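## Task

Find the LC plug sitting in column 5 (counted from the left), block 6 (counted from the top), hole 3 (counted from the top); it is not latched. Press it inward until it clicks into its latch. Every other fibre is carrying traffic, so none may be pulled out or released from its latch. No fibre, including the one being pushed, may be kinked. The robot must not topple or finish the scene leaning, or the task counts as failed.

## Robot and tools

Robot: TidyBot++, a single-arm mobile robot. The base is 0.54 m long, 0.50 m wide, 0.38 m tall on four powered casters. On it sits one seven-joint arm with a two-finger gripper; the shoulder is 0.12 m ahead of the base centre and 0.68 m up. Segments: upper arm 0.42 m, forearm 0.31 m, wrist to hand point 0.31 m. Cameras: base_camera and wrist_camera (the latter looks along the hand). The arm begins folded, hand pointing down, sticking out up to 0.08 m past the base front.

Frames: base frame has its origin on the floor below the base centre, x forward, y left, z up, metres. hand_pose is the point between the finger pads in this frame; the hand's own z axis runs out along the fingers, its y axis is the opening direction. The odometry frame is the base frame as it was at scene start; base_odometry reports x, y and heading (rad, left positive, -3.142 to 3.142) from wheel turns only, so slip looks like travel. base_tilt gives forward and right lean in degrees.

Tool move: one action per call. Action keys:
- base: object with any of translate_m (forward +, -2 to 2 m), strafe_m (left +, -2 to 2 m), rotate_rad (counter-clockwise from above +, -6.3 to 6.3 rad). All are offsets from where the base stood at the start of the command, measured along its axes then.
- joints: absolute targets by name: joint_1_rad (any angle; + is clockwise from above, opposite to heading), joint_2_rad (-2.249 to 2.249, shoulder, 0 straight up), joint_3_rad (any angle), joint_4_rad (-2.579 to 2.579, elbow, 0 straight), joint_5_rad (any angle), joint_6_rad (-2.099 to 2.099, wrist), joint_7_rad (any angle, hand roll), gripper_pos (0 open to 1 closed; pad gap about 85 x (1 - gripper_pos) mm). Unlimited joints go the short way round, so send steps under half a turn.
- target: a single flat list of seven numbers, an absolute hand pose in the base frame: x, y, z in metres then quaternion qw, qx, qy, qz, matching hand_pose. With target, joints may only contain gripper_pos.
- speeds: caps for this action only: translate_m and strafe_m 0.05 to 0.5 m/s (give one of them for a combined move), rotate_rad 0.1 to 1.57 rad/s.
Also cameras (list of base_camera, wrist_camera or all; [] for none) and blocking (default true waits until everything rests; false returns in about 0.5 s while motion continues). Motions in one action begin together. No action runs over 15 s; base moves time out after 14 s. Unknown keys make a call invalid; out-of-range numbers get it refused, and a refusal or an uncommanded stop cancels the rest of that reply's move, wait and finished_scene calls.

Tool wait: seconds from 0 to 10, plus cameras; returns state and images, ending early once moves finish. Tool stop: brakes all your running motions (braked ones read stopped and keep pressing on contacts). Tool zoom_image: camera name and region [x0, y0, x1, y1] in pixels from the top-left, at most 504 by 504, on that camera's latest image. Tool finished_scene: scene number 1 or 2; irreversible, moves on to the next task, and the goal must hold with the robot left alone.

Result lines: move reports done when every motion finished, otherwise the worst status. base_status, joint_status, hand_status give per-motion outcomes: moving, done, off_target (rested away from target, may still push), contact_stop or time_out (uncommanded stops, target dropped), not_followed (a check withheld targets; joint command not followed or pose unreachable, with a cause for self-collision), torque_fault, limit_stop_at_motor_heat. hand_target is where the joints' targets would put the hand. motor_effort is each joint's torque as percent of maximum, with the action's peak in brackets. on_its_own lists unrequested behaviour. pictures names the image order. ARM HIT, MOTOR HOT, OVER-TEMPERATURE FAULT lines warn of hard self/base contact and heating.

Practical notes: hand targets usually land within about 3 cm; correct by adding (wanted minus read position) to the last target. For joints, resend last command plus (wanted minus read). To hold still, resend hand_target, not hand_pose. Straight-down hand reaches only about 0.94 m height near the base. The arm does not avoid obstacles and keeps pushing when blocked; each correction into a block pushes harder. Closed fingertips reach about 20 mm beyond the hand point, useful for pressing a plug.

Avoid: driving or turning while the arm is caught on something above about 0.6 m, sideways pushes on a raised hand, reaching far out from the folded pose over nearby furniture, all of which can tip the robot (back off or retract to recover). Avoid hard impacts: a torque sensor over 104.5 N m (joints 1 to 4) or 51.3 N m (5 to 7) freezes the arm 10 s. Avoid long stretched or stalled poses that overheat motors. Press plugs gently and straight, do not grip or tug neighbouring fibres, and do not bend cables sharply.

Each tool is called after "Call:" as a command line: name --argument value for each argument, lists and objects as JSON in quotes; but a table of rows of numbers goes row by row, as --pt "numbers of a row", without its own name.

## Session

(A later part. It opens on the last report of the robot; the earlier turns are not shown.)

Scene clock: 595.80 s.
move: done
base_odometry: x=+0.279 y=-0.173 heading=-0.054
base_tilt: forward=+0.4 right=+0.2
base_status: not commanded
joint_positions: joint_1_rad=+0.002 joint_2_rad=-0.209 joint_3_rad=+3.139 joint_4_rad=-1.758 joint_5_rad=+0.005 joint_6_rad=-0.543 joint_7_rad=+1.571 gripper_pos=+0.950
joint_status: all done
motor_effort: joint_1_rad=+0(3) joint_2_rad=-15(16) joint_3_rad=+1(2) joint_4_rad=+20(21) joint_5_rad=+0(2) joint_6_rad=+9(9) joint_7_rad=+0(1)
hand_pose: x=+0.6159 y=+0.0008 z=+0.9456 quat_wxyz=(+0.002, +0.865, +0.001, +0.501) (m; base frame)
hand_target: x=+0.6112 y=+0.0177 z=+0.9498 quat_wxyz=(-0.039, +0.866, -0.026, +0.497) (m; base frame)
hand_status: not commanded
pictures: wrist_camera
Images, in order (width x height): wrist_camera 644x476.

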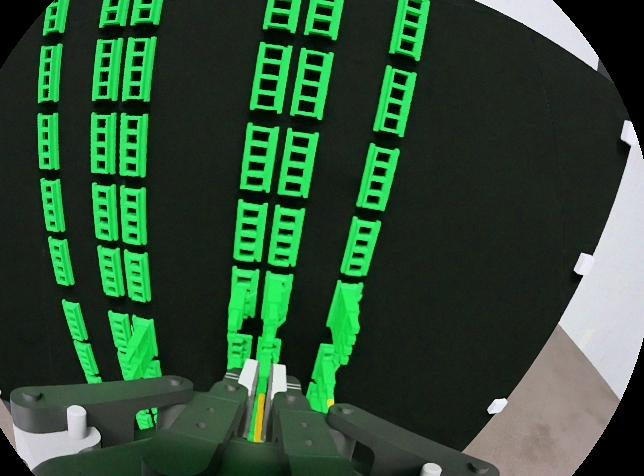

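Call:
zoom_image --camera "wrist_camera" --region '[240, 385, 290, 445]'

Call:
move --joints '{"joint_4_rad": -1.600, "joint_6_rad": -0.72, "gripper_pos": 0.8}' --base '{"translate_m": -0.04}' --cameras '["wrist_camera"]'

Call:
zoom_image --camera "wrist_camera" --region '[220, 290, 320, 440]'

Scaled by 8.400.

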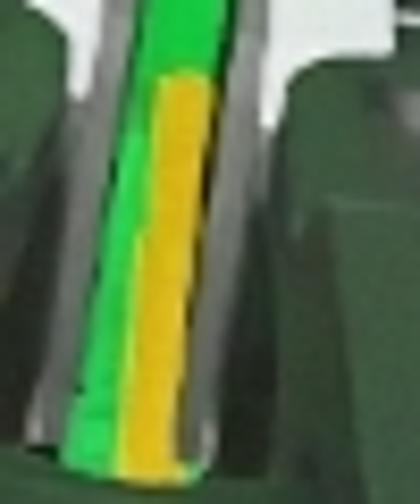

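Scene clock: 602.93 s.
move: done
base_odometry: x=+0.239 y=-0.170 heading=-0.054
base_tilt: forward=+0.3 right=+0.3
base_status: done
joint_positions: joint_1_rad=+0.002 joint_2_rad=-0.215 joint_3_rad=+3.139 joint_4_rad=-1.610 joint_5_rad=+0.005 joint_6_rad=-0.656 joint_7_rad=+1.571 gripper_pos=+0.800
joint_status: all done
motor_effort: joint_1_rad=+0(1) joint_2_rad=-15(19) joint_3_rad=+1(1) joint_4_rad=+20(22) joint_5_rad=+0(1) joint_6_rad=+9(10) joint_7_rad=-1(1)
hand_pose: x=+0.6149 y=+0.0007 z=+1.0040 quat_wxyz=(+0.003, +0.855, +0.001, +0.519) (m; base frame)
hand_target: x=+0.6051 y=+0.0199 z=+0.9937 quat_wxyz=(-0.040, +0.868, -0.022, +0.495) (m; base frame)
hand_status: not commanded
pictures: wrist_camera
Images, in order (width x height): wrist_camera 644x476.

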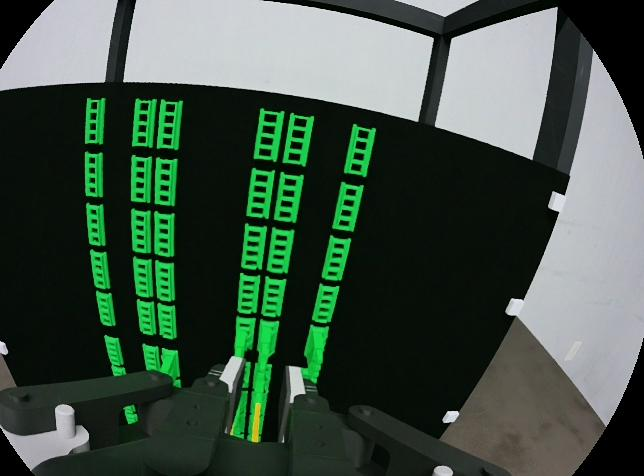

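Scaled by 3.360.

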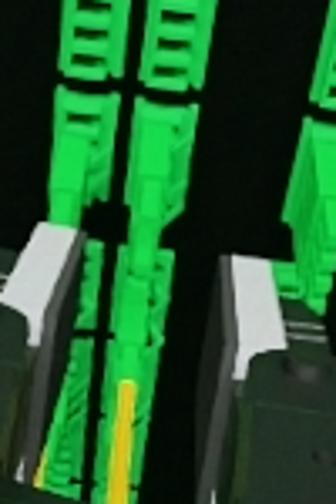

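Call:
move --joints '{"joint_1_rad": -0.036, "joint_4_rad": -1.700, "joint_6_rad": -0.64, "gripper_pos": 0.88}' --base '{"strafe_m": -0.018, "translate_m": 0.02}' --speeds '{"translate_m": 0.05}' --cameras '["wrist_camera"]'

Call:
zoom_image --camera "wrist_camera" --region '[225, 320, 305, 430]'

Scene clock: 624.30 s.
move: done
base_odometry: x=+0.258 y=-0.189 heading=-0.054
base_tilt: forward=+0.4 right=+0.3
base_status: done
joint_positions: joint_1_rad=-0.021 joint_2_rad=-0.213 joint_3_rad=+3.139 joint_4_rad=-1.697 joint_5_rad=+0.004 joint_6_rad=-0.656 joint_7_rad=+1.571 gripper_pos=+0.880
joint_status: all done
motor_effort: joint_1_rad=-1(2) joint_2_rad=-15(19) joint_3_rad=+0(4) joint_4_rad=+20(22) joint_5_rad=+0(1) joint_6_rad=+8(9) joint_7_rad=-1(1)
hand_pose: x=+0.6053 y=+0.0121 z=+0.9526 quat_wxyz=(-0.003, +0.877, +0.011, +0.480) (m; base frame)
hand_target: x=+0.6053 y=+0.0362 z=+0.9572 quat_wxyz=(-0.048, +0.873, -0.009, +0.486) (m; base frame)
hand_status: not commanded
pictures: wrist_camera
Images, in order (width x height): wrist_camera 644x476.

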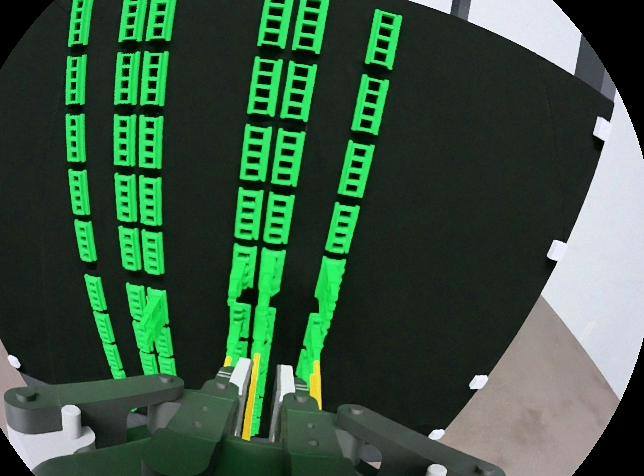

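Scaled by 4.582.

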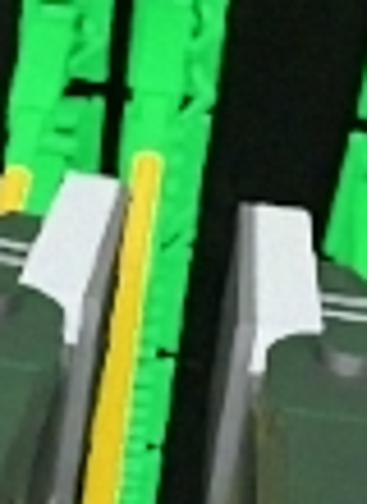

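Call:
move --joints '{"joint_1_rad": -0.052}' --cameras '["wrist_camera"]'

Call:
zoom_image --camera "wrist_camera" --region '[225, 320, 305, 430]'

Scene clock: 627.07 s.
move: done
base_odometry: x=+0.258 y=-0.189 heading=-0.054
base_tilt: forward=+0.4 right=+0.3
base_status: not commanded
joint_positions: joint_1_rad=-0.038 joint_2_rad=-0.213 joint_3_rad=+3.139 joint_4_rad=-1.697 joint_5_rad=+0.004 joint_6_rad=-0.656 joint_7_rad=+1.571 gripper_pos=+0.880
joint_status: all done
motor_effort: joint_1_rad=+0(2) joint_2_rad=-15(15) joint_3_rad=+1(2) joint_4_rad=+20(21) joint_5_rad=+0(1) joint_6_rad=+8(8) joint_7_rad=+0(1)
hand_pose: x=+0.6050 y=+0.0204 z=+0.9526 quat_wxyz=(-0.007, +0.877, +0.019, +0.480) (m; base frame)
hand_target: x=+0.6046 y=+0.0440 z=+0.9572 quat_wxyz=(-0.052, +0.873, -0.002, +0.485) (m; base frame)
hand_status: not commanded
pictures: wrist_camera
Images, in order (width x height): wrist_camera 644x476.

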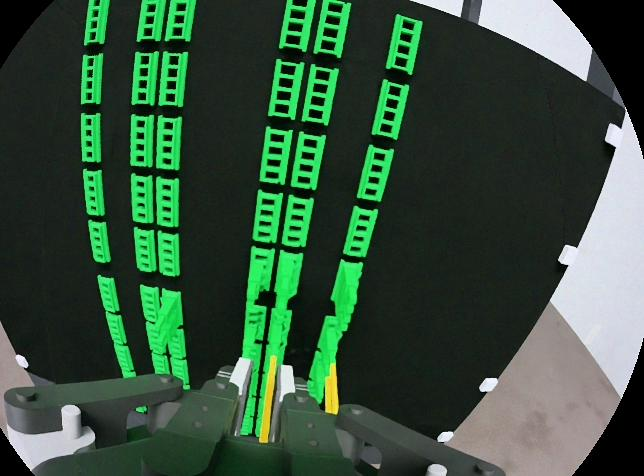

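Scaled by 4.582.

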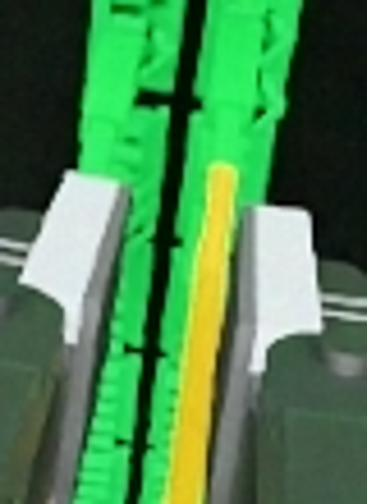

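Call:
move --base '{"strafe_m": -0.0015, "translate_m": 0.026}' --speeds '{"translate_m": 0.05}' --joints '{"joint_4_rad": -1.73, "joint_6_rad": -0.58, "gripper_pos": 0.92}' --cameras '["wrist_camera"]'

Call:
zoom_image --camera "wrist_camera" --region '[225, 310, 305, 400]'

Scene clock: 634.67 s.
move: done
base_odometry: x=+0.284 y=-0.192 heading=-0.053
base_tilt: forward=+0.4 right=+0.3
base_status: done
joint_positions: joint_1_rad=-0.038 joint_2_rad=-0.213 joint_3_rad=+3.139 joint_4_rad=-1.724 joint_5_rad=+0.004 joint_6_rad=-0.611 joint_7_rad=+1.571 gripper_pos=+0.920
joint_status: all done
motor_effort: joint_1_rad=+0(1) joint_2_rad=-15(18) joint_3_rad=+1(2) joint_4_rad=+20(21) joint_5_rad=+0(1) joint_6_rad=+8(9) joint_7_rad=+0(1)
hand_pose: x=+0.6085 y=+0.0206 z=+0.9493 quat_wxyz=(-0.008, +0.872, +0.019, +0.488) (m; base frame)
hand_target: x=+0.6101 y=+0.0434 z=+0.9558 quat_wxyz=(-0.052, +0.865, -0.003, +0.498) (m; base frame)
hand_status: not commanded
pictures: wrist_camera
Images, in order (width x height): wrist_camera 644x476.

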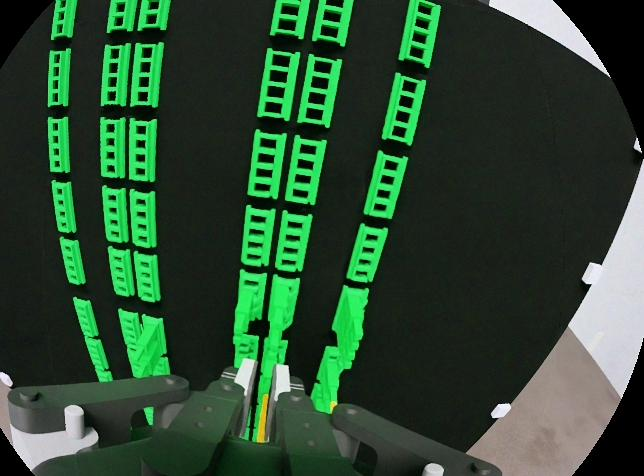

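Scaled by 5.600.

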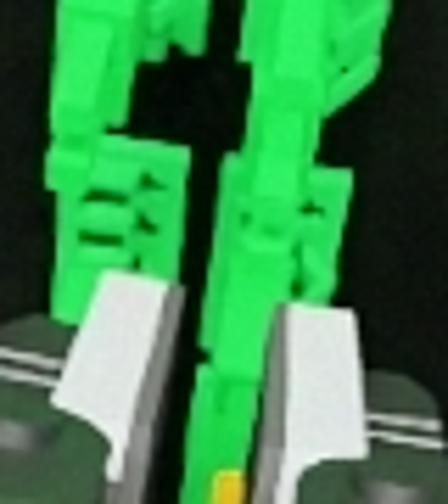

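Call:
move --base '{"strafe_m": -0.002}' --speeds '{"strafe_m": 0.05}' --joints '{"joint_4_rad": -1.765, "joint_6_rad": -0.55, "gripper_pos": 0.95}' --cameras '["wrist_camera"]'

Call:
zoom_image --camera "wrist_camera" --region '[225, 310, 305, 400]'

Scene clock: 640.33 s.
move: done
base_odometry: x=+0.284 y=-0.194 heading=-0.053
base_tilt: forward=+0.4 right=+0.2
base_status: done
joint_positions: joint_1_rad=-0.040 joint_2_rad=-0.214 joint_3_rad=+3.138 joint_4_rad=-1.746 joint_5_rad=+0.004 joint_6_rad=-0.579 joint_7_rad=+1.571 gripper_pos=+0.950
joint_status: all done
motor_effort: joint_1_rad=-1(5) joint_2_rad=-14(15) joint_3_rad=+1(6) joint_4_rad=+19(20) joint_5_rad=+0(2) joint_6_rad=+7(9) joint_7_rad=+0(1)
hand_pose: x=+0.6101 y=+0.0223 z=+0.9448 quat_wxyz=(-0.009, +0.870, +0.020, +0.492) (m; base frame)
hand_target: x=+0.6099 y=+0.0429 z=+0.9435 quat_wxyz=(-0.051, +0.867, -0.004, +0.496) (m; base frame)
hand_status: not commanded
pictures: wrist_camera
Images, in order (width x height): wrist_camera 644x476.

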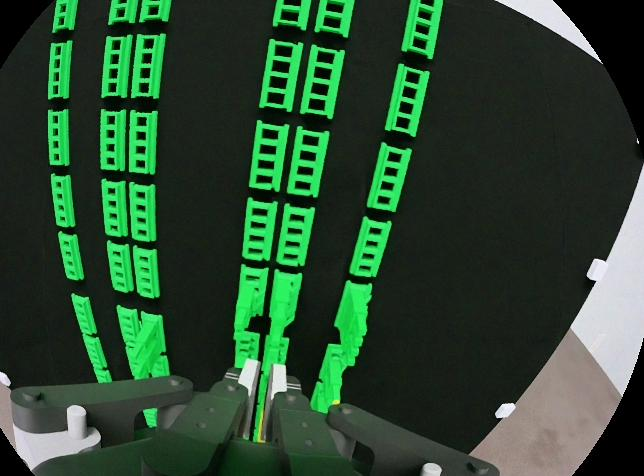

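Scaled by 5.600.

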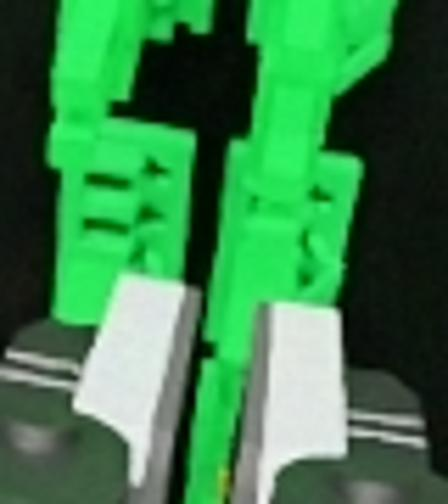

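Call:
move --base '{"strafe_m": -0.0028}' --speeds '{"strafe_m": 0.05}' --cameras '["wrist_camera"]'

Call:
zoom_image --camera "wrist_camera" --region '[225, 330, 305, 420]'

Scene clock: 645.43 s.
move: done
base_odometry: x=+0.284 y=-0.196 heading=-0.053
base_tilt: forward=+0.4 right=+0.3
base_status: done
joint_positions: joint_1_rad=-0.041 joint_2_rad=-0.214 joint_3_rad=+3.138 joint_4_rad=-1.751 joint_5_rad=+0.003 joint_6_rad=-0.579 joint_7_rad=+1.571 gripper_pos=+0.950
joint_status: not commanded
motor_effort: joint_1_rad=-1(3) joint_2_rad=-14(16) joint_3_rad=-1(3) joint_4_rad=+20(21) joint_5_rad=-1(1) joint_6_rad=+8(8) joint_7_rad=+0(1)
hand_pose: x=+0.6094 y=+0.0228 z=+0.9421 quat_wxyz=(-0.009, +0.871, +0.020, +0.490) (m; base frame)
hand_target: x=+0.6099 y=+0.0429 z=+0.9435 quat_wxyz=(-0.051, +0.867, -0.004, +0.496) (m; base frame)
hand_status: not commanded
pictures: wrist_camera
Images, in order (width x height): wrist_camera 644x476.

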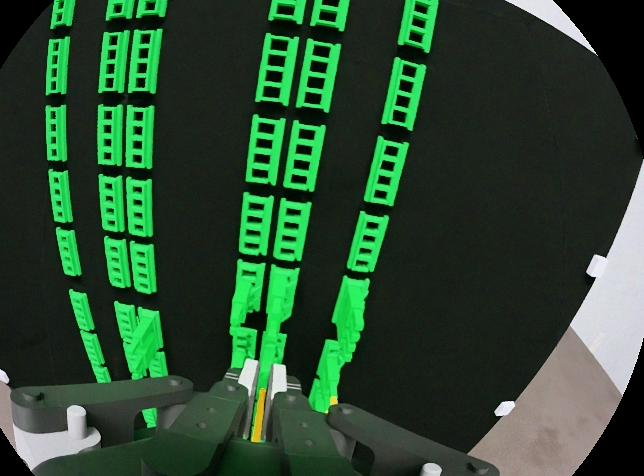

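Scaled by 5.600.

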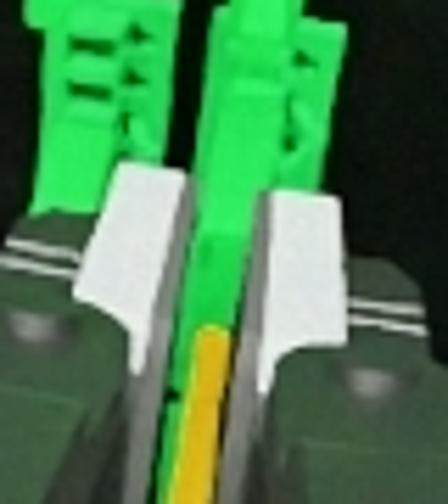

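Call:
move --joints '{"joint_4_rad": -1.79, "joint_6_rad": -0.515}' --cameras '["wrist_camera"]'

Call:
zoom_image --camera "wrist_camera" --region '[225, 330, 305, 420]'

Scene clock: 648.80 s.
move: done
base_odometry: x=+0.284 y=-0.196 heading=-0.053
base_tilt: forward=+0.4 right=+0.3
base_status: not commanded
joint_positions: joint_1_rad=-0.041 joint_2_rad=-0.214 joint_3_rad=+3.138 joint_4_rad=-1.780 joint_5_rad=+0.003 joint_6_rad=-0.551 joint_7_rad=+1.571 gripper_pos=+0.950
joint_status: all done
motor_effort: joint_1_rad=-1(1) joint_2_rad=-15(15) joint_3_rad=+0(0) joint_4_rad=+20(21) joint_5_rad=-1(1) joint_6_rad=+8(8) joint_7_rad=+0(1)
hand_pose: x=+0.6093 y=+0.0228 z=+0.9324 quat_wxyz=(-0.009, +0.872, +0.020, +0.490) (m; base frame)
hand_target: x=+0.6115 y=+0.0424 z=+0.9383 quat_wxyz=(-0.051, +0.864, -0.005, +0.501) (m; base frame)
hand_status: not commanded
pictures: wrist_camera
Images, in order (width x height): wrist_camera 644x476.

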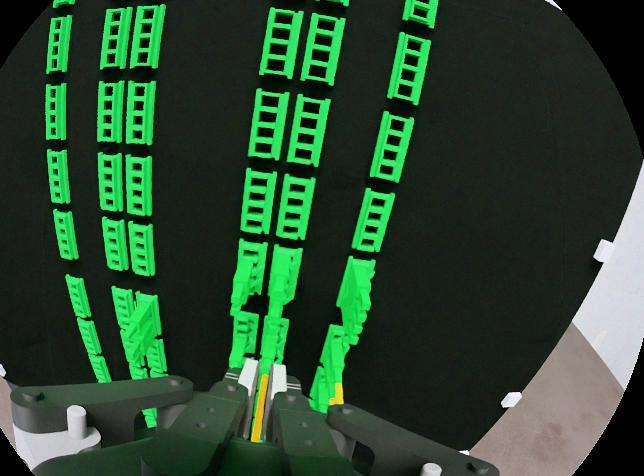

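Scaled by 5.600.

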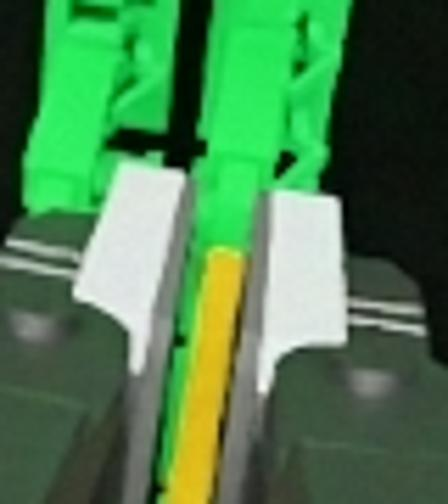

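Call:
move --joints '{"joint_4_rad": -1.81, "joint_6_rad": -0.495}' --cameras '["wrist_camera"]'

Call:
zoom_image --camera "wrist_camera" --region '[225, 330, 305, 420]'

Scene clock: 652.73 s.
move: done
base_odometry: x=+0.284 y=-0.196 heading=-0.053
base_tilt: forward=+0.4 right=+0.2
base_status: not commanded
joint_positions: joint_1_rad=-0.041 joint_2_rad=-0.214 joint_3_rad=+3.138 joint_4_rad=-1.793 joint_5_rad=+0.003 joint_6_rad=-0.529 joint_7_rad=+1.571 gripper_pos=+0.950
joint_status: all done
motor_effort: joint_1_rad=-2(3) joint_2_rad=-13(15) joint_3_rad=-1(2) joint_4_rad=+19(20) joint_5_rad=-1(2) joint_6_rad=+7(8) joint_7_rad=+0(1)
hand_pose: x=+0.6109 y=+0.0229 z=+0.9310 quat_wxyz=(-0.009, +0.869, +0.020, +0.494) (m; base frame)
hand_target: x=+0.6115 y=+0.0421 z=+0.9320 quat_wxyz=(-0.051, +0.864, -0.005, +0.501) (m; base frame)
hand_status: not commanded
pictures: wrist_camera
Images, in order (width x height): wrist_camera 644x476.

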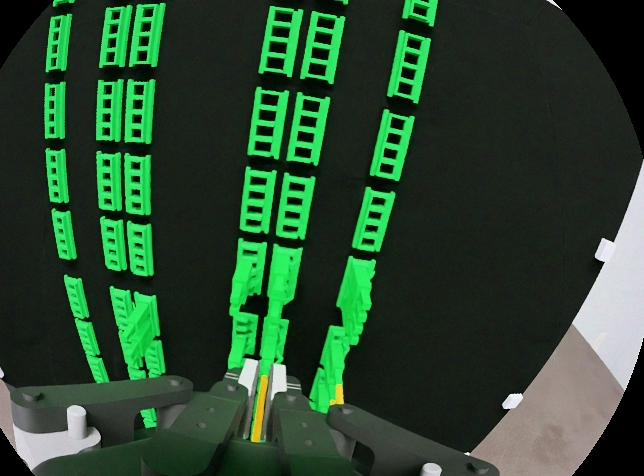

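Scaled by 5.600.

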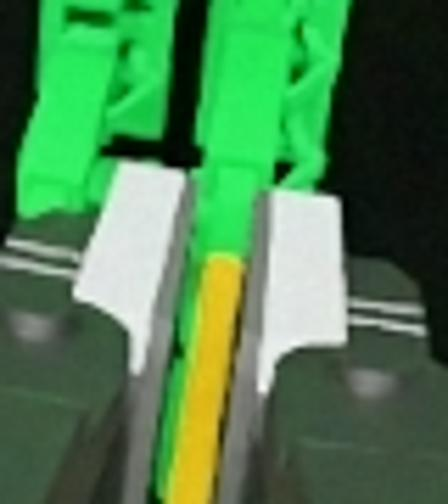

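Call:
zoom_image --camera "wrist_camera" --region '[245, 365, 285, 405]'

Call:
zoom_image --camera "wrist_camera" --region '[240, 400, 280, 445]'

Scaled by 12.600.

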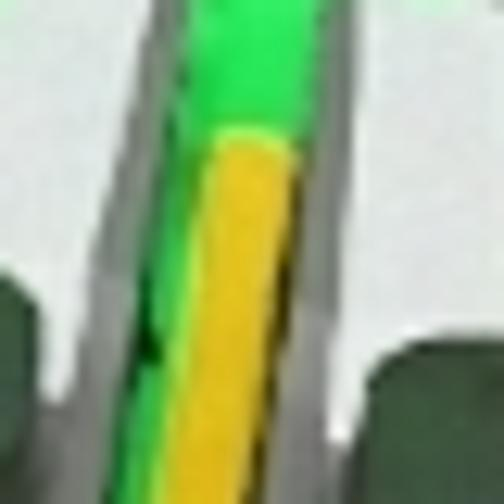

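Scaled by 11.200.

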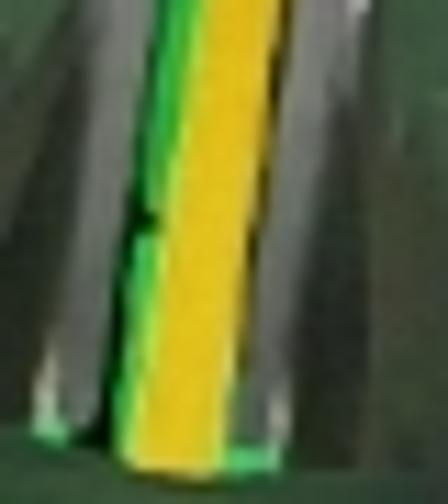

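Call:
move --cameras '["wrist_camera"]'

Call:
zoom_image --camera "wrist_camera" --region '[180, 240, 380, 440]'

Scene clock: 692.13 s.
base_odometry: x=+0.284 y=-0.196 heading=-0.053
base_tilt: forward=+0.4 right=+0.2
base_status: not commanded
joint_positions: joint_1_rad=-0.041 joint_2_rad=-0.214 joint_3_rad=+3.138 joint_4_rad=-1.793 joint_5_rad=+0.003 joint_6_rad=-0.529 joint_7_rad=+1.571 gripper_pos=+0.950
joint_status: all done
motor_effort: joint_1_rad=-2(3) joint_2_rad=-13(15) joint_3_rad=-1(2) joint_4_rad=+19(20) joint_5_rad=-1(2) joint_6_rad=+7(8) joint_7_rad=+0(1)
hand_pose: x=+0.6109 y=+0.0229 z=+0.9311 quat_wxyz=(-0.009, +0.869, +0.020, +0.494) (m; base frame)
hand_target: x=+0.6115 y=+0.0421 z=+0.9320 quat_wxyz=(-0.051, +0.864, -0.005, +0.501) (m; base frame)
hand_status: not commanded
pictures: wrist_camera
Images, in order (width x height): wrist_camera 644x476.

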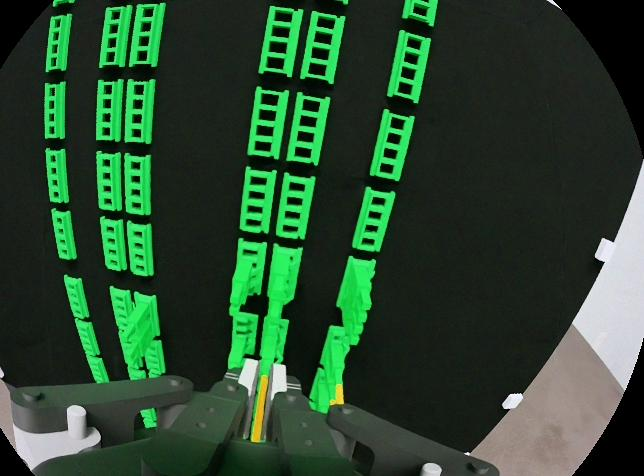

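Scaled by 2.520.

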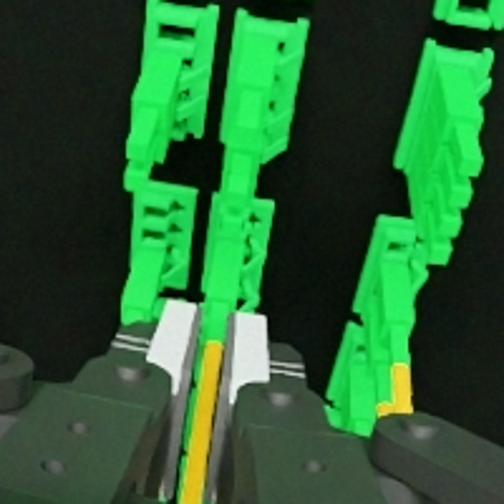

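Call:
zoom_image --camera "wrist_camera" --region '[220, 300, 310, 390]'

Scaled by 5.600.

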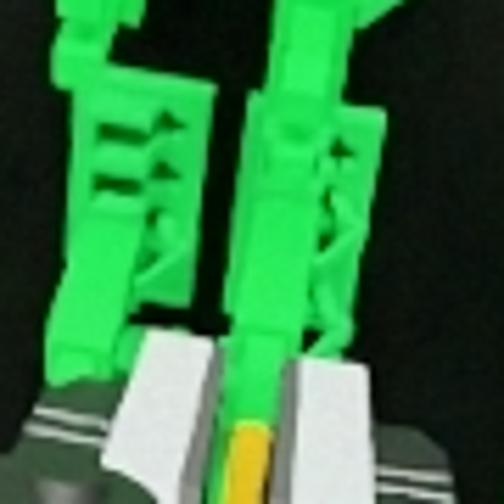

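Call:
move --joints '{"joint_4_rad": -1.785, "joint_6_rad": -0.52}' --cameras '[]'

Call:
move --joints '{"gripper_pos": 0.9}' --cameras '["wrist_camera"]'

Call:
zoom_image --camera "wrist_camera" --region '[220, 300, 310, 390]'

Scene clock: 708.00 s.
move: done
base_odometry: x=+0.284 y=-0.196 heading=-0.053
base_tilt: forward=+0.4 right=+0.2
base_status: not commanded
joint_positions: joint_1_rad=-0.041 joint_2_rad=-0.214 joint_3_rad=+3.138 joint_4_rad=-1.789 joint_5_rad=+0.003 joint_6_rad=-0.529 joint_7_rad=+1.571 gripper_pos=+0.950
joint_status: all done
motor_effort: joint_1_rad=-1(2) joint_2_rad=-15(16) joint_3_rad=+0(2) joint_4_rad=+21(21) joint_5_rad=-1(1) joint_6_rad=+8(9) joint_7_rad=+0(1)
hand_pose: x=+0.6116 y=+0.0230 z=+0.9336 quat_wxyz=(-0.009, +0.868, +0.020, +0.496) (m; base frame)
hand_target: x=+0.6115 y=+0.0425 z=+0.9399 quat_wxyz=(-0.051, +0.864, -0.005, +0.501) (m; base frame)
hand_status: not commanded
pictures: none
No camera images: "cameras" was empty.

Scene clock: 708.47 s.
move: done
base_odometry: x=+0.284 y=-0.196 heading=-0.053
base_tilt: forward=+0.4 right=+0.2
base_status: not commanded
joint_positions: joint_1_rad=-0.041 joint_2_rad=-0.214 joint_3_rad=+3.138 joint_4_rad=-1.789 joint_5_rad=+0.003 joint_6_rad=-0.529 joint_7_rad=+1.571 gripper_pos=+0.900
joint_status: all done
motor_effort: joint_1_rad=+0(0) joint_2_rad=-15(15) joint_3_rad=+1(1) joint_4_rad=+20(21) joint_5_rad=+0(1) joint_6_rad=+8(9) joint_7_rad=+0(1)
hand_pose: x=+0.6116 y=+0.0230 z=+0.9336 quat_wxyz=(-0.009, +0.868, +0.020, +0.496) (m; base frame)
hand_target: x=+0.6115 y=+0.0425 z=+0.9399 quat_wxyz=(-0.051, +0.864, -0.005, +0.501) (m; base frame)
hand_status: not commanded
pictures: wrist_camera
Images, in order (width x height): wrist_camera 644x476.

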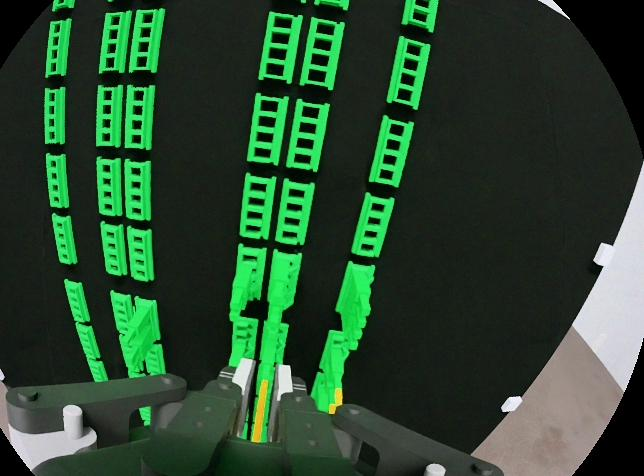

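Scaled by 5.600.

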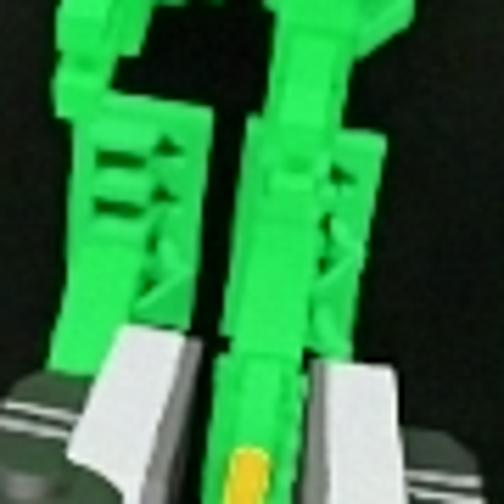

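Call:
zoom_image --camera "wrist_camera" --region '[240, 340, 290, 440]'

Scaled by 5.040.

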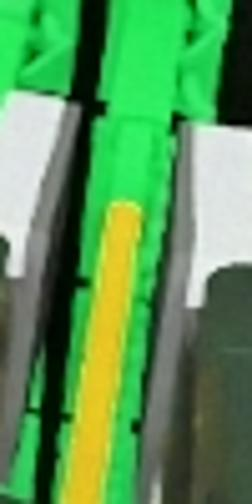

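Call:
move --joints '{"joint_4_rad": -1.81, "joint_6_rad": -0.495}' --cameras '[]'

Call:
move --joints '{"joint_4_rad": -1.818, "joint_6_rad": -0.487}' --cameras '[]'

Scene clock: 716.53 s.
move: done
base_odometry: x=+0.284 y=-0.196 heading=-0.053
base_tilt: forward=+0.4 right=+0.3
base_status: not commanded
joint_positions: joint_1_rad=-0.041 joint_2_rad=-0.214 joint_3_rad=+3.138 joint_4_rad=-1.796 joint_5_rad=+0.003 joint_6_rad=-0.515 joint_7_rad=+1.571 gripper_pos=+0.900
joint_status: all done
motor_effort: joint_1_rad=+0(0) joint_2_rad=-14(15) joint_3_rad=+1(1) joint_4_rad=+20(21) joint_5_rad=+0(1) joint_6_rad=+7(9) joint_7_rad=+0(1)
hand_pose: x=+0.6125 y=+0.0230 z=+0.9329 quat_wxyz=(-0.009, +0.867, +0.020, +0.499) (m; base frame)
hand_target: x=+0.6115 y=+0.0421 z=+0.9320 quat_wxyz=(-0.051, +0.864, -0.005, +0.501) (m; base frame)
hand_status: not commanded
pictures: none
No camera images: "cameras" was empty.

Scene clock: 717.00 s.
move: done
base_odometry: x=+0.284 y=-0.196 heading=-0.053
base_tilt: forward=+0.3 right=+0.2
base_status: not commanded
joint_positions: joint_1_rad=-0.041 joint_2_rad=-0.214 joint_3_rad=+3.138 joint_4_rad=-1.799 joint_5_rad=+0.003 joint_6_rad=-0.511 joint_7_rad=+1.571 gripper_pos=+0.900
joint_status: all done
motor_effort: joint_1_rad=+0(0) joint_2_rad=-13(14) joint_3_rad=+1(1) joint_4_rad=+18(20) joint_5_rad=+0(0) joint_6_rad=+8(8) joint_7_rad=+0(1)
hand_pose: x=+0.6128 y=+0.0230 z=+0.9326 quat_wxyz=(-0.009, +0.866, +0.020, +0.499) (m; base frame)
hand_target: x=+0.6114 y=+0.0419 z=+0.9295 quat_wxyz=(-0.050, +0.864, -0.005, +0.501) (m; base frame)
hand_status: not commanded
pictures: none
No camera images: "cameras" was empty.

Call:
move --joints '{"joint_4_rad": -1.828, "joint_6_rad": -0.487}' --cameras '[]'

Call:
move --joints '{"joint_4_rad": -1.836, "joint_6_rad": -0.487}' --cameras '["wrist_camera"]'

Call:
zoom_image --camera "wrist_camera" --region '[220, 300, 310, 390]'

Scene clock: 721.70 s.
move: done
base_odometry: x=+0.284 y=-0.196 heading=-0.053
base_tilt: forward=+0.4 right=+0.2
base_status: not commanded
joint_positions: joint_1_rad=-0.041 joint_2_rad=-0.214 joint_3_rad=+3.138 joint_4_rad=-1.801 joint_5_rad=+0.003 joint_6_rad=-0.509 joint_7_rad=+1.571 gripper_pos=+0.900
joint_status: all done
motor_effort: joint_1_rad=+0(0) joint_2_rad=-12(13) joint_3_rad=+1(1) joint_4_rad=+17(19) joint_5_rad=+0(0) joint_6_rad=+6(7) joint_7_rad=+0(1)
hand_pose: x=+0.6127 y=+0.0230 z=+0.9324 quat_wxyz=(-0.009, +0.866, +0.020, +0.500) (m; base frame)
hand_target: x=+0.6098 y=+0.0418 z=+0.9236 quat_wxyz=(-0.050, +0.867, -0.006, +0.496) (m; base frame)
hand_status: not commanded
pictures: none
No camera images: "cameras" was empty.

Scene clock: 722.17 s.
move: done
base_odometry: x=+0.284 y=-0.196 heading=-0.053
base_tilt: forward=+0.4 right=+0.2
base_status: not commanded
joint_positions: joint_1_rad=-0.041 joint_2_rad=-0.215 joint_3_rad=+3.138 joint_4_rad=-1.802 joint_5_rad=+0.003 joint_6_rad=-0.506 joint_7_rad=+1.571 gripper_pos=+0.900
joint_status: all done
motor_effort: joint_1_rad=+0(0) joint_2_rad=-11(12) joint_3_rad=+1(1) joint_4_rad=+16(17) joint_5_rad=+0(0) joint_6_rad=+5(6) joint_7_rad=+0(1)
hand_pose: x=+0.6127 y=+0.0230 z=+0.9322 quat_wxyz=(-0.009, +0.866, +0.020, +0.500) (m; base frame)
hand_target: x=+0.6084 y=+0.0417 z=+0.9190 quat_wxyz=(-0.050, +0.869, -0.006, +0.493) (m; base frame)
hand_status: not commanded
pictures: wrist_camera
Images, in order (width x height): wrist_camera 644x476.

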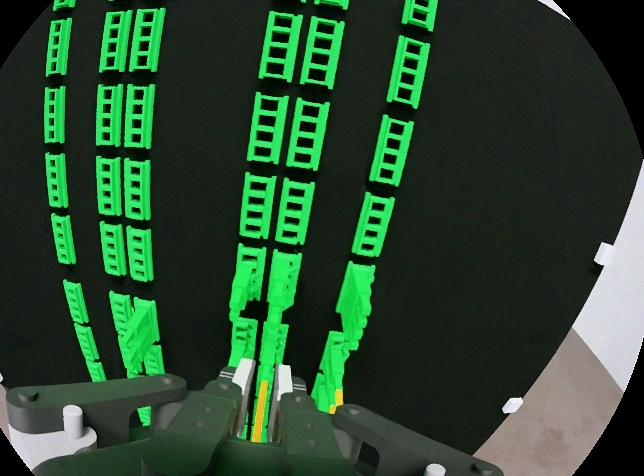

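Scaled by 5.600.

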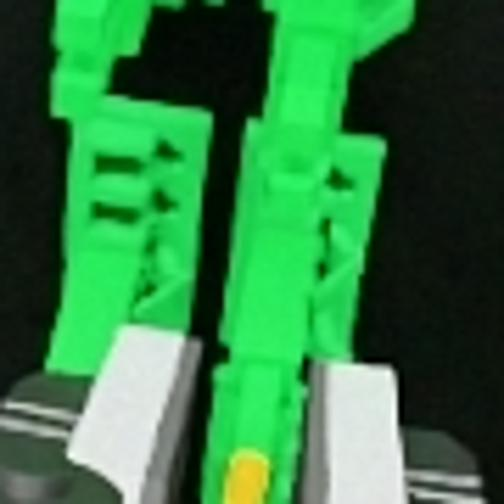

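Call:
wait --seconds 0 --cameras '["base_camera"]'

Scene clock: 733.13 s.
base_odometry: x=+0.284 y=-0.196 heading=-0.053
base_tilt: forward=+0.4 right=+0.2
base_status: not commanded
joint_positions: joint_1_rad=-0.041 joint_2_rad=-0.215 joint_3_rad=+3.138 joint_4_rad=-1.802 joint_5_rad=+0.003 joint_6_rad=-0.506 joint_7_rad=+1.571 gripper_pos=+0.900
joint_status: all done
motor_effort: joint_1_rad=+0(0) joint_2_rad=-11(12) joint_3_rad=+1(1) joint_4_rad=+16(17) joint_5_rad=+0(0) joint_6_rad=+5(6) joint_7_rad=+0(1)
hand_pose: x=+0.6127 y=+0.0230 z=+0.9322 quat_wxyz=(-0.009, +0.866, +0.020, +0.500) (m; base frame)
hand_target: x=+0.6084 y=+0.0417 z=+0.9190 quat_wxyz=(-0.050, +0.869, -0.006, +0.493) (m; base frame)
hand_status: not commanded
pictures: base_camera
Images, in order (width x height): base_camera 644x364.

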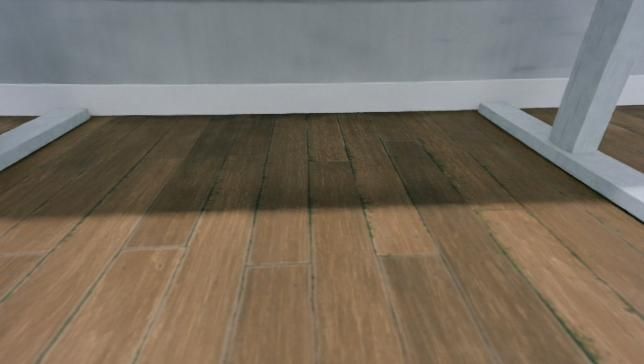

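Call:
move --joints '{"joint_4_rad": -1.765, "joint_6_rad": -0.55}' --cameras '["wrist_camera"]'

Call:
zoom_image --camera "wrist_camera" --region '[240, 340, 340, 440]'

Call:
zoom_image --camera "wrist_camera" --region '[300, 320, 380, 420]'

Scene clock: 737.40 s.
move: done
base_odometry: x=+0.284 y=-0.196 heading=-0.053
base_tilt: forward=+0.4 right=+0.3
base_status: not commanded
joint_positions: joint_1_rad=-0.041 joint_2_rad=-0.214 joint_3_rad=+3.138 joint_4_rad=-1.778 joint_5_rad=+0.003 joint_6_rad=-0.527 joint_7_rad=+1.571 gripper_pos=+0.900
joint_status: all done
motor_effort: joint_1_rad=+0(0) joint_2_rad=-15(16) joint_3_rad=+1(1) joint_4_rad=+21(22) joint_5_rad=+0(1) joint_6_rad=+8(9) joint_7_rad=-1(2)
hand_pose: x=+0.6134 y=+0.0231 z=+0.9404 quat_wxyz=(-0.009, +0.865, +0.020, +0.501) (m; base frame)
hand_target: x=+0.6098 y=+0.0429 z=+0.9435 quat_wxyz=(-0.051, +0.867, -0.004, +0.496) (m; base frame)
hand_status: not commanded
pictures: wrist_camera
Images, in order (width x height): wrist_camera 644x476.

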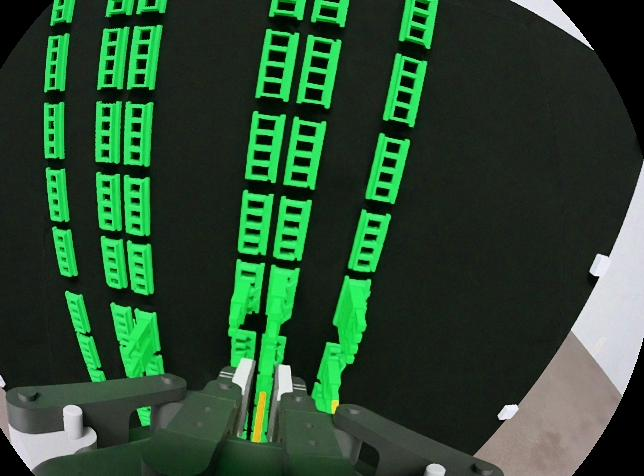

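Scaled by 5.040.

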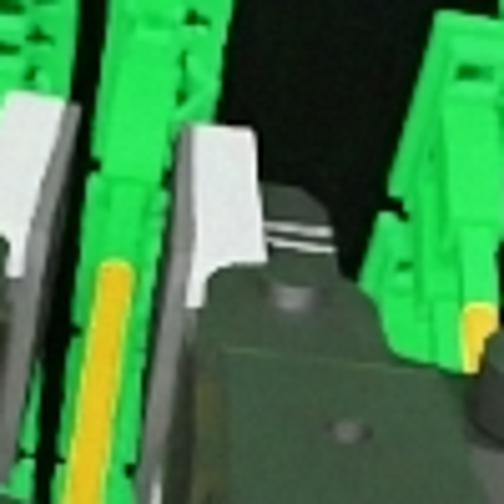

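Scaled by 5.040.

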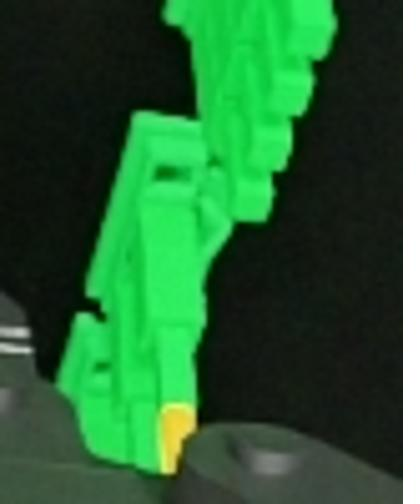

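Call:
zoom_image --camera "wrist_camera" --region '[250, 388, 280, 418]'

Call:
zoom_image --camera "wrist_camera" --region '[245, 414, 275, 444]'

Scaled by 16.800.

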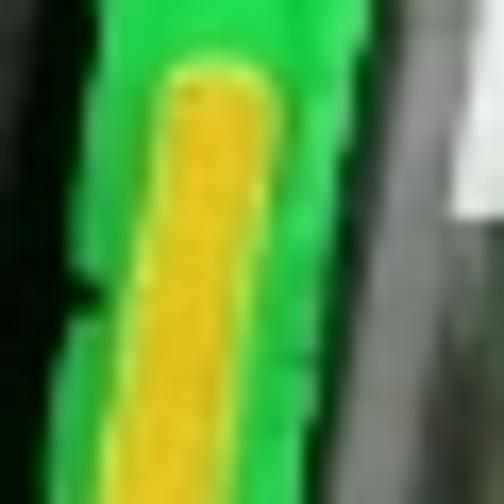

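Scaled by 16.800.

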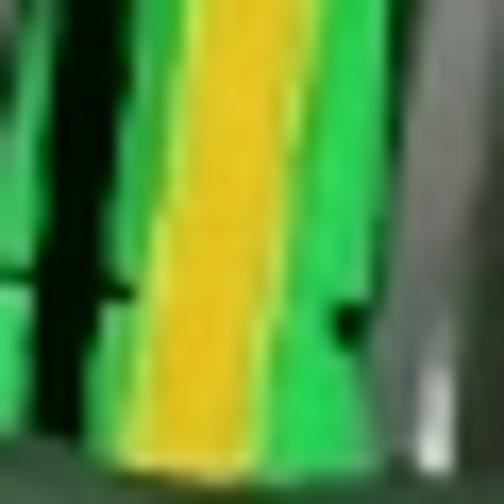

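Call:
move --joints '{"gripper_pos": 0.95}' --cameras '[]'

Call:
move --joints '{"joint_4_rad": -1.803}' --cameras '[]'

Call:
move --base '{"translate_m": 0.006}' --speeds '{"translate_m": 0.05}' --cameras '["wrist_camera"]'

Call:
zoom_image --camera "wrist_camera" --region '[230, 330, 300, 400]'

Scene clock: 819.43 s.
move: done
base_odometry: x=+0.284 y=-0.196 heading=-0.053
base_tilt: forward=+0.3 right=+0.2
base_status: not commanded
joint_positions: joint_1_rad=-0.041 joint_2_rad=-0.214 joint_3_rad=+3.138 joint_4_rad=-1.778 joint_5_rad=+0.003 joint_6_rad=-0.527 joint_7_rad=+1.571 gripper_pos=+0.950
joint_status: all done
motor_effort: joint_1_rad=-1(1) joint_2_rad=-15(15) joint_3_rad=+0(1) joint_4_rad=+20(21) joint_5_rad=-1(1) joint_6_rad=+8(8) joint_7_rad=+0(1)
hand_pose: x=+0.6134 y=+0.0231 z=+0.9404 quat_wxyz=(-0.009, +0.865, +0.020, +0.501) (m; base frame)
hand_target: x=+0.6098 y=+0.0429 z=+0.9435 quat_wxyz=(-0.051, +0.867, -0.004, +0.496) (m; base frame)
hand_status: not commanded
pictures: none
No camera images: "cameras" was empty.

Scene clock: 820.10 s.
move: done
base_odometry: x=+0.284 y=-0.196 heading=-0.053
base_tilt: forward=+0.4 right=+0.3
base_status: not commanded
joint_positions: joint_1_rad=-0.041 joint_2_rad=-0.214 joint_3_rad=+3.138 joint_4_rad=-1.795 joint_5_rad=+0.003 joint_6_rad=-0.527 joint_7_rad=+1.571 gripper_pos=+0.950
joint_status: all done
motor_effort: joint_1_rad=-2(3) joint_2_rad=-13(15) joint_3_rad=-1(2) joint_4_rad=+18(21) joint_5_rad=-1(2) joint_6_rad=+6(8) joint_7_rad=+0(1)
hand_pose: x=+0.6108 y=+0.0229 z=+0.9310 quat_wxyz=(-0.009, +0.869, +0.020, +0.494) (m; base frame)
hand_target: x=+0.6038 y=+0.0425 z=+0.9214 quat_wxyz=(-0.050, +0.876, -0.004, +0.480) (m; base frame)
hand_status: not commanded
pictures: none
No camera images: "cameras" was empty.

Scene clock: 820.70 s.
move: done
base_odometry: x=+0.290 y=-0.197 heading=-0.053
base_tilt: forward=+0.4 right=+0.2
base_status: done
joint_positions: joint_1_rad=-0.042 joint_2_rad=-0.217 joint_3_rad=+3.137 joint_4_rad=-1.796 joint_5_rad=+0.003 joint_6_rad=-0.527 joint_7_rad=+1.571 gripper_pos=+0.950
joint_status: not commanded
motor_effort: joint_1_rad=-2(3) joint_2_rad=-13(16) joint_3_rad=-1(2) joint_4_rad=+20(21) joint_5_rad=-2(2) joint_6_rad=+8(10) joint_7_rad=-1(1)
hand_pose: x=+0.6100 y=+0.0235 z=+0.9312 quat_wxyz=(-0.010, +0.869, +0.021, +0.495) (m; base frame)
hand_target: x=+0.6038 y=+0.0425 z=+0.9214 quat_wxyz=(-0.050, +0.876, -0.004, +0.480) (m; base frame)
hand_status: not commanded
pictures: wrist_camera
Images, in order (width x height): wrist_camera 644x476.

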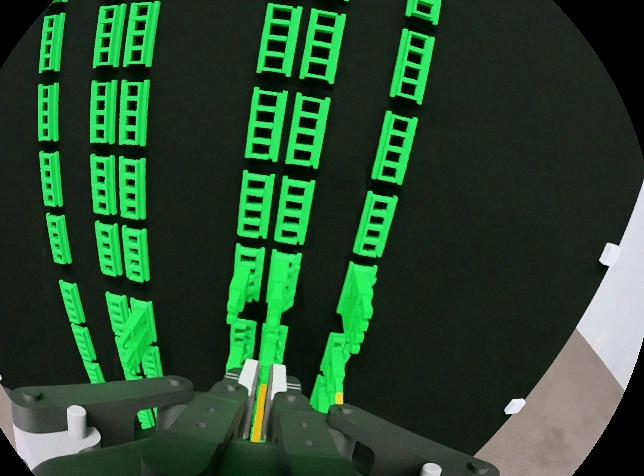

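Scaled by 7.200.

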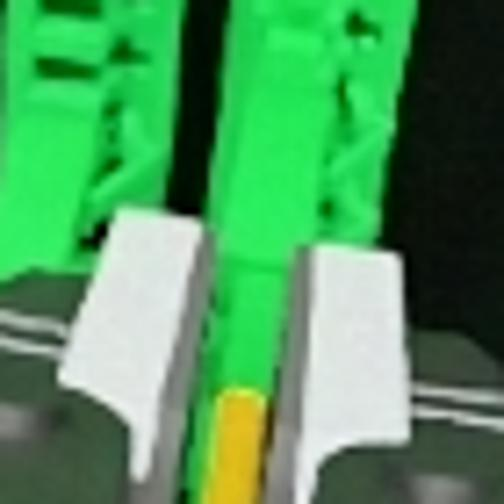

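Call:
move --joints '{"gripper_pos": 0.972}' --cameras '["wrist_camera"]'

Call:
zoom_image --camera "wrist_camera" --region '[230, 330, 300, 400]'

Scene clock: 841.13 s.
move: done
base_odometry: x=+0.290 y=-0.197 heading=-0.053
base_tilt: forward=+0.3 right=+0.3
base_status: not commanded
joint_positions: joint_1_rad=-0.041 joint_2_rad=-0.217 joint_3_rad=+3.138 joint_4_rad=-1.796 joint_5_rad=+0.003 joint_6_rad=-0.527 joint_7_rad=+1.571 gripper_pos=+0.970
joint_status: all done
motor_effort: joint_1_rad=-3(4) joint_2_rad=-12(13) joint_3_rad=-2(3) joint_4_rad=+20(20) joint_5_rad=-2(2) joint_6_rad=+9(9) joint_7_rad=+0(1)
hand_pose: x=+0.6100 y=+0.0233 z=+0.9311 quat_wxyz=(-0.010, +0.869, +0.020, +0.495) (m; base frame)
hand_target: x=+0.6038 y=+0.0425 z=+0.9214 quat_wxyz=(-0.050, +0.876, -0.004, +0.480) (m; base frame)
hand_status: not commanded
pictures: wrist_camera
Images, in order (width x height): wrist_camera 644x476.

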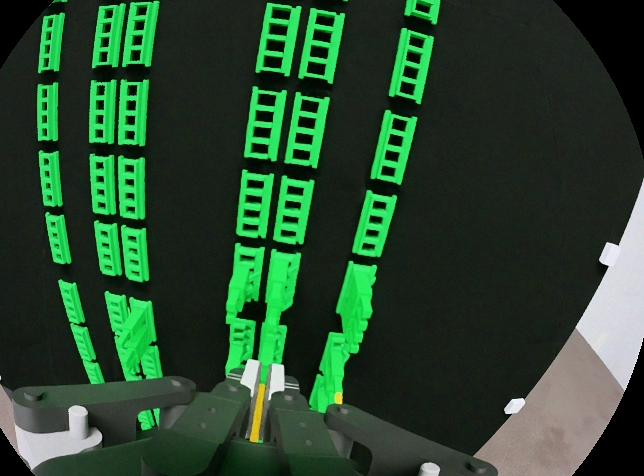

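Scaled by 7.200.

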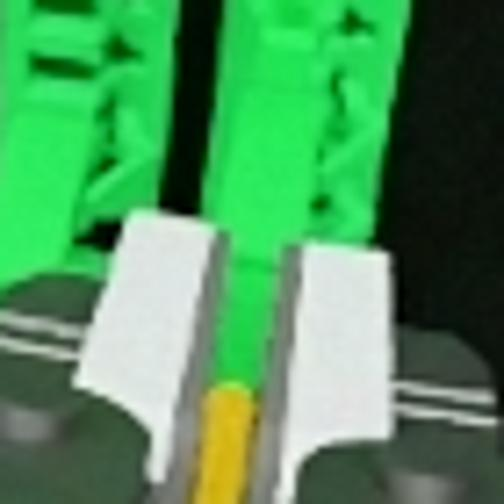

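Call:
move --joints '{"gripper_pos": 0.9, "joint_4_rad": -1.765}' --cameras '[]'

Call:
move --base '{"translate_m": -0.09}' --speeds '{"translate_m": 0.15}' --cameras '["wrist_camera"]'

Call:
zoom_image --camera "wrist_camera" --region '[200, 280, 360, 440]'

Scene clock: 872.83 s.
move: done
base_odometry: x=+0.290 y=-0.197 heading=-0.053
base_tilt: forward=+0.4 right=+0.3
base_status: not commanded
joint_positions: joint_1_rad=-0.045 joint_2_rad=-0.217 joint_3_rad=+3.136 joint_4_rad=-1.771 joint_5_rad=+0.001 joint_6_rad=-0.527 joint_7_rad=+1.571 gripper_pos=+0.900
joint_status: all done
motor_effort: joint_1_rad=+0(7) joint_2_rad=-15(16) joint_3_rad=+1(6) joint_4_rad=+21(21) joint_5_rad=+0(3) joint_6_rad=+8(9) joint_7_rad=+0(1)
hand_pose: x=+0.6137 y=+0.0267 z=+0.9456 quat_wxyz=(-0.012, +0.863, +0.022, +0.505) (m; base frame)
hand_target: x=+0.6098 y=+0.0429 z=+0.9435 quat_wxyz=(-0.051, +0.867, -0.004, +0.496) (m; base frame)
hand_status: not commanded
pictures: none
No camera images: "cameras" was empty.

Scene clock: 874.10 s.
move: done
base_odometry: x=+0.200 y=-0.192 heading=-0.053
base_tilt: forward=+0.3 right=+0.3
base_status: done
joint_positions: joint_1_rad=-0.045 joint_2_rad=-0.216 joint_3_rad=+3.136 joint_4_rad=-1.771 joint_5_rad=+0.001 joint_6_rad=-0.527 joint_7_rad=+1.571 gripper_pos=+0.900
joint_status: not commanded
motor_effort: joint_1_rad=+0(1) joint_2_rad=-15(18) joint_3_rad=+1(2) joint_4_rad=+20(21) joint_5_rad=+0(1) joint_6_rad=+8(9) joint_7_rad=+0(1)
hand_pose: x=+0.6139 y=+0.0268 z=+0.9451 quat_wxyz=(-0.012, +0.863, +0.022, +0.505) (m; base frame)
hand_target: x=+0.6098 y=+0.0429 z=+0.9435 quat_wxyz=(-0.051, +0.867, -0.004, +0.496) (m; base frame)
hand_status: not commanded
pictures: wrist_camera
Images, in order (width x height): wrist_camera 644x476.

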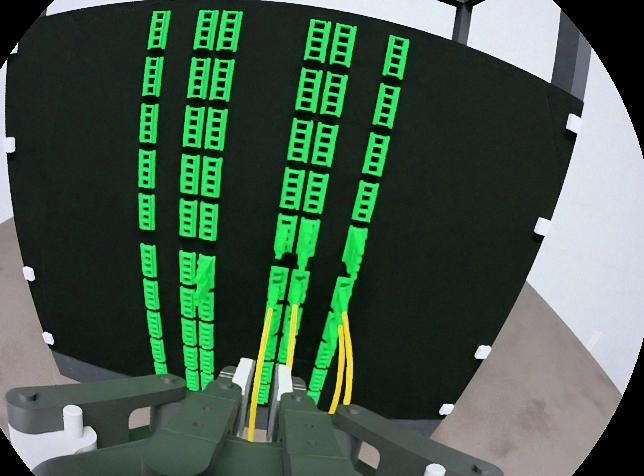

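Scaled by 3.150.

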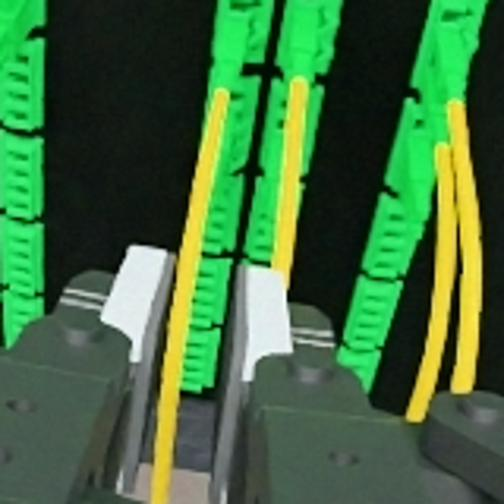

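Call:
zoom_image --camera "wrist_camera" --region '[260, 260, 320, 320]'

Call:
zoom_image --camera "wrist_camera" --region '[260, 310, 320, 370]'

Scaled by 8.400.

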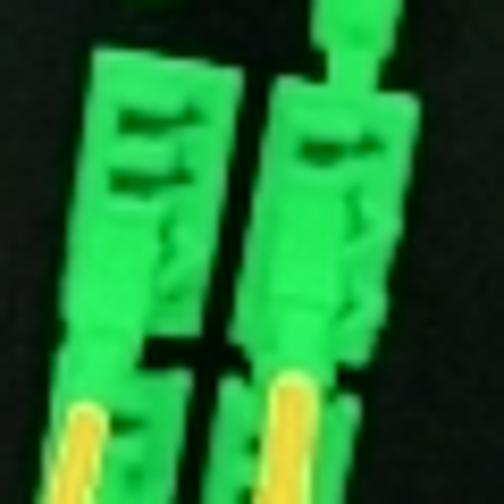

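Scaled by 8.400.

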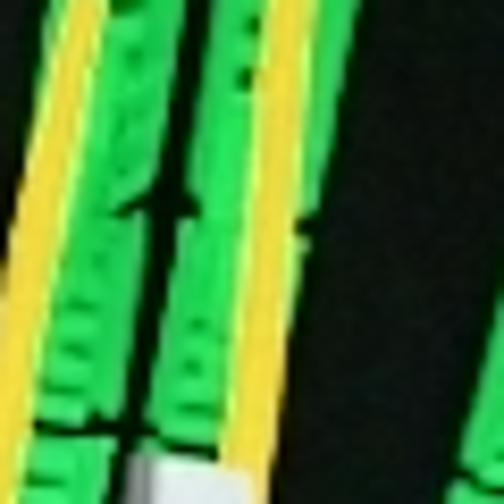

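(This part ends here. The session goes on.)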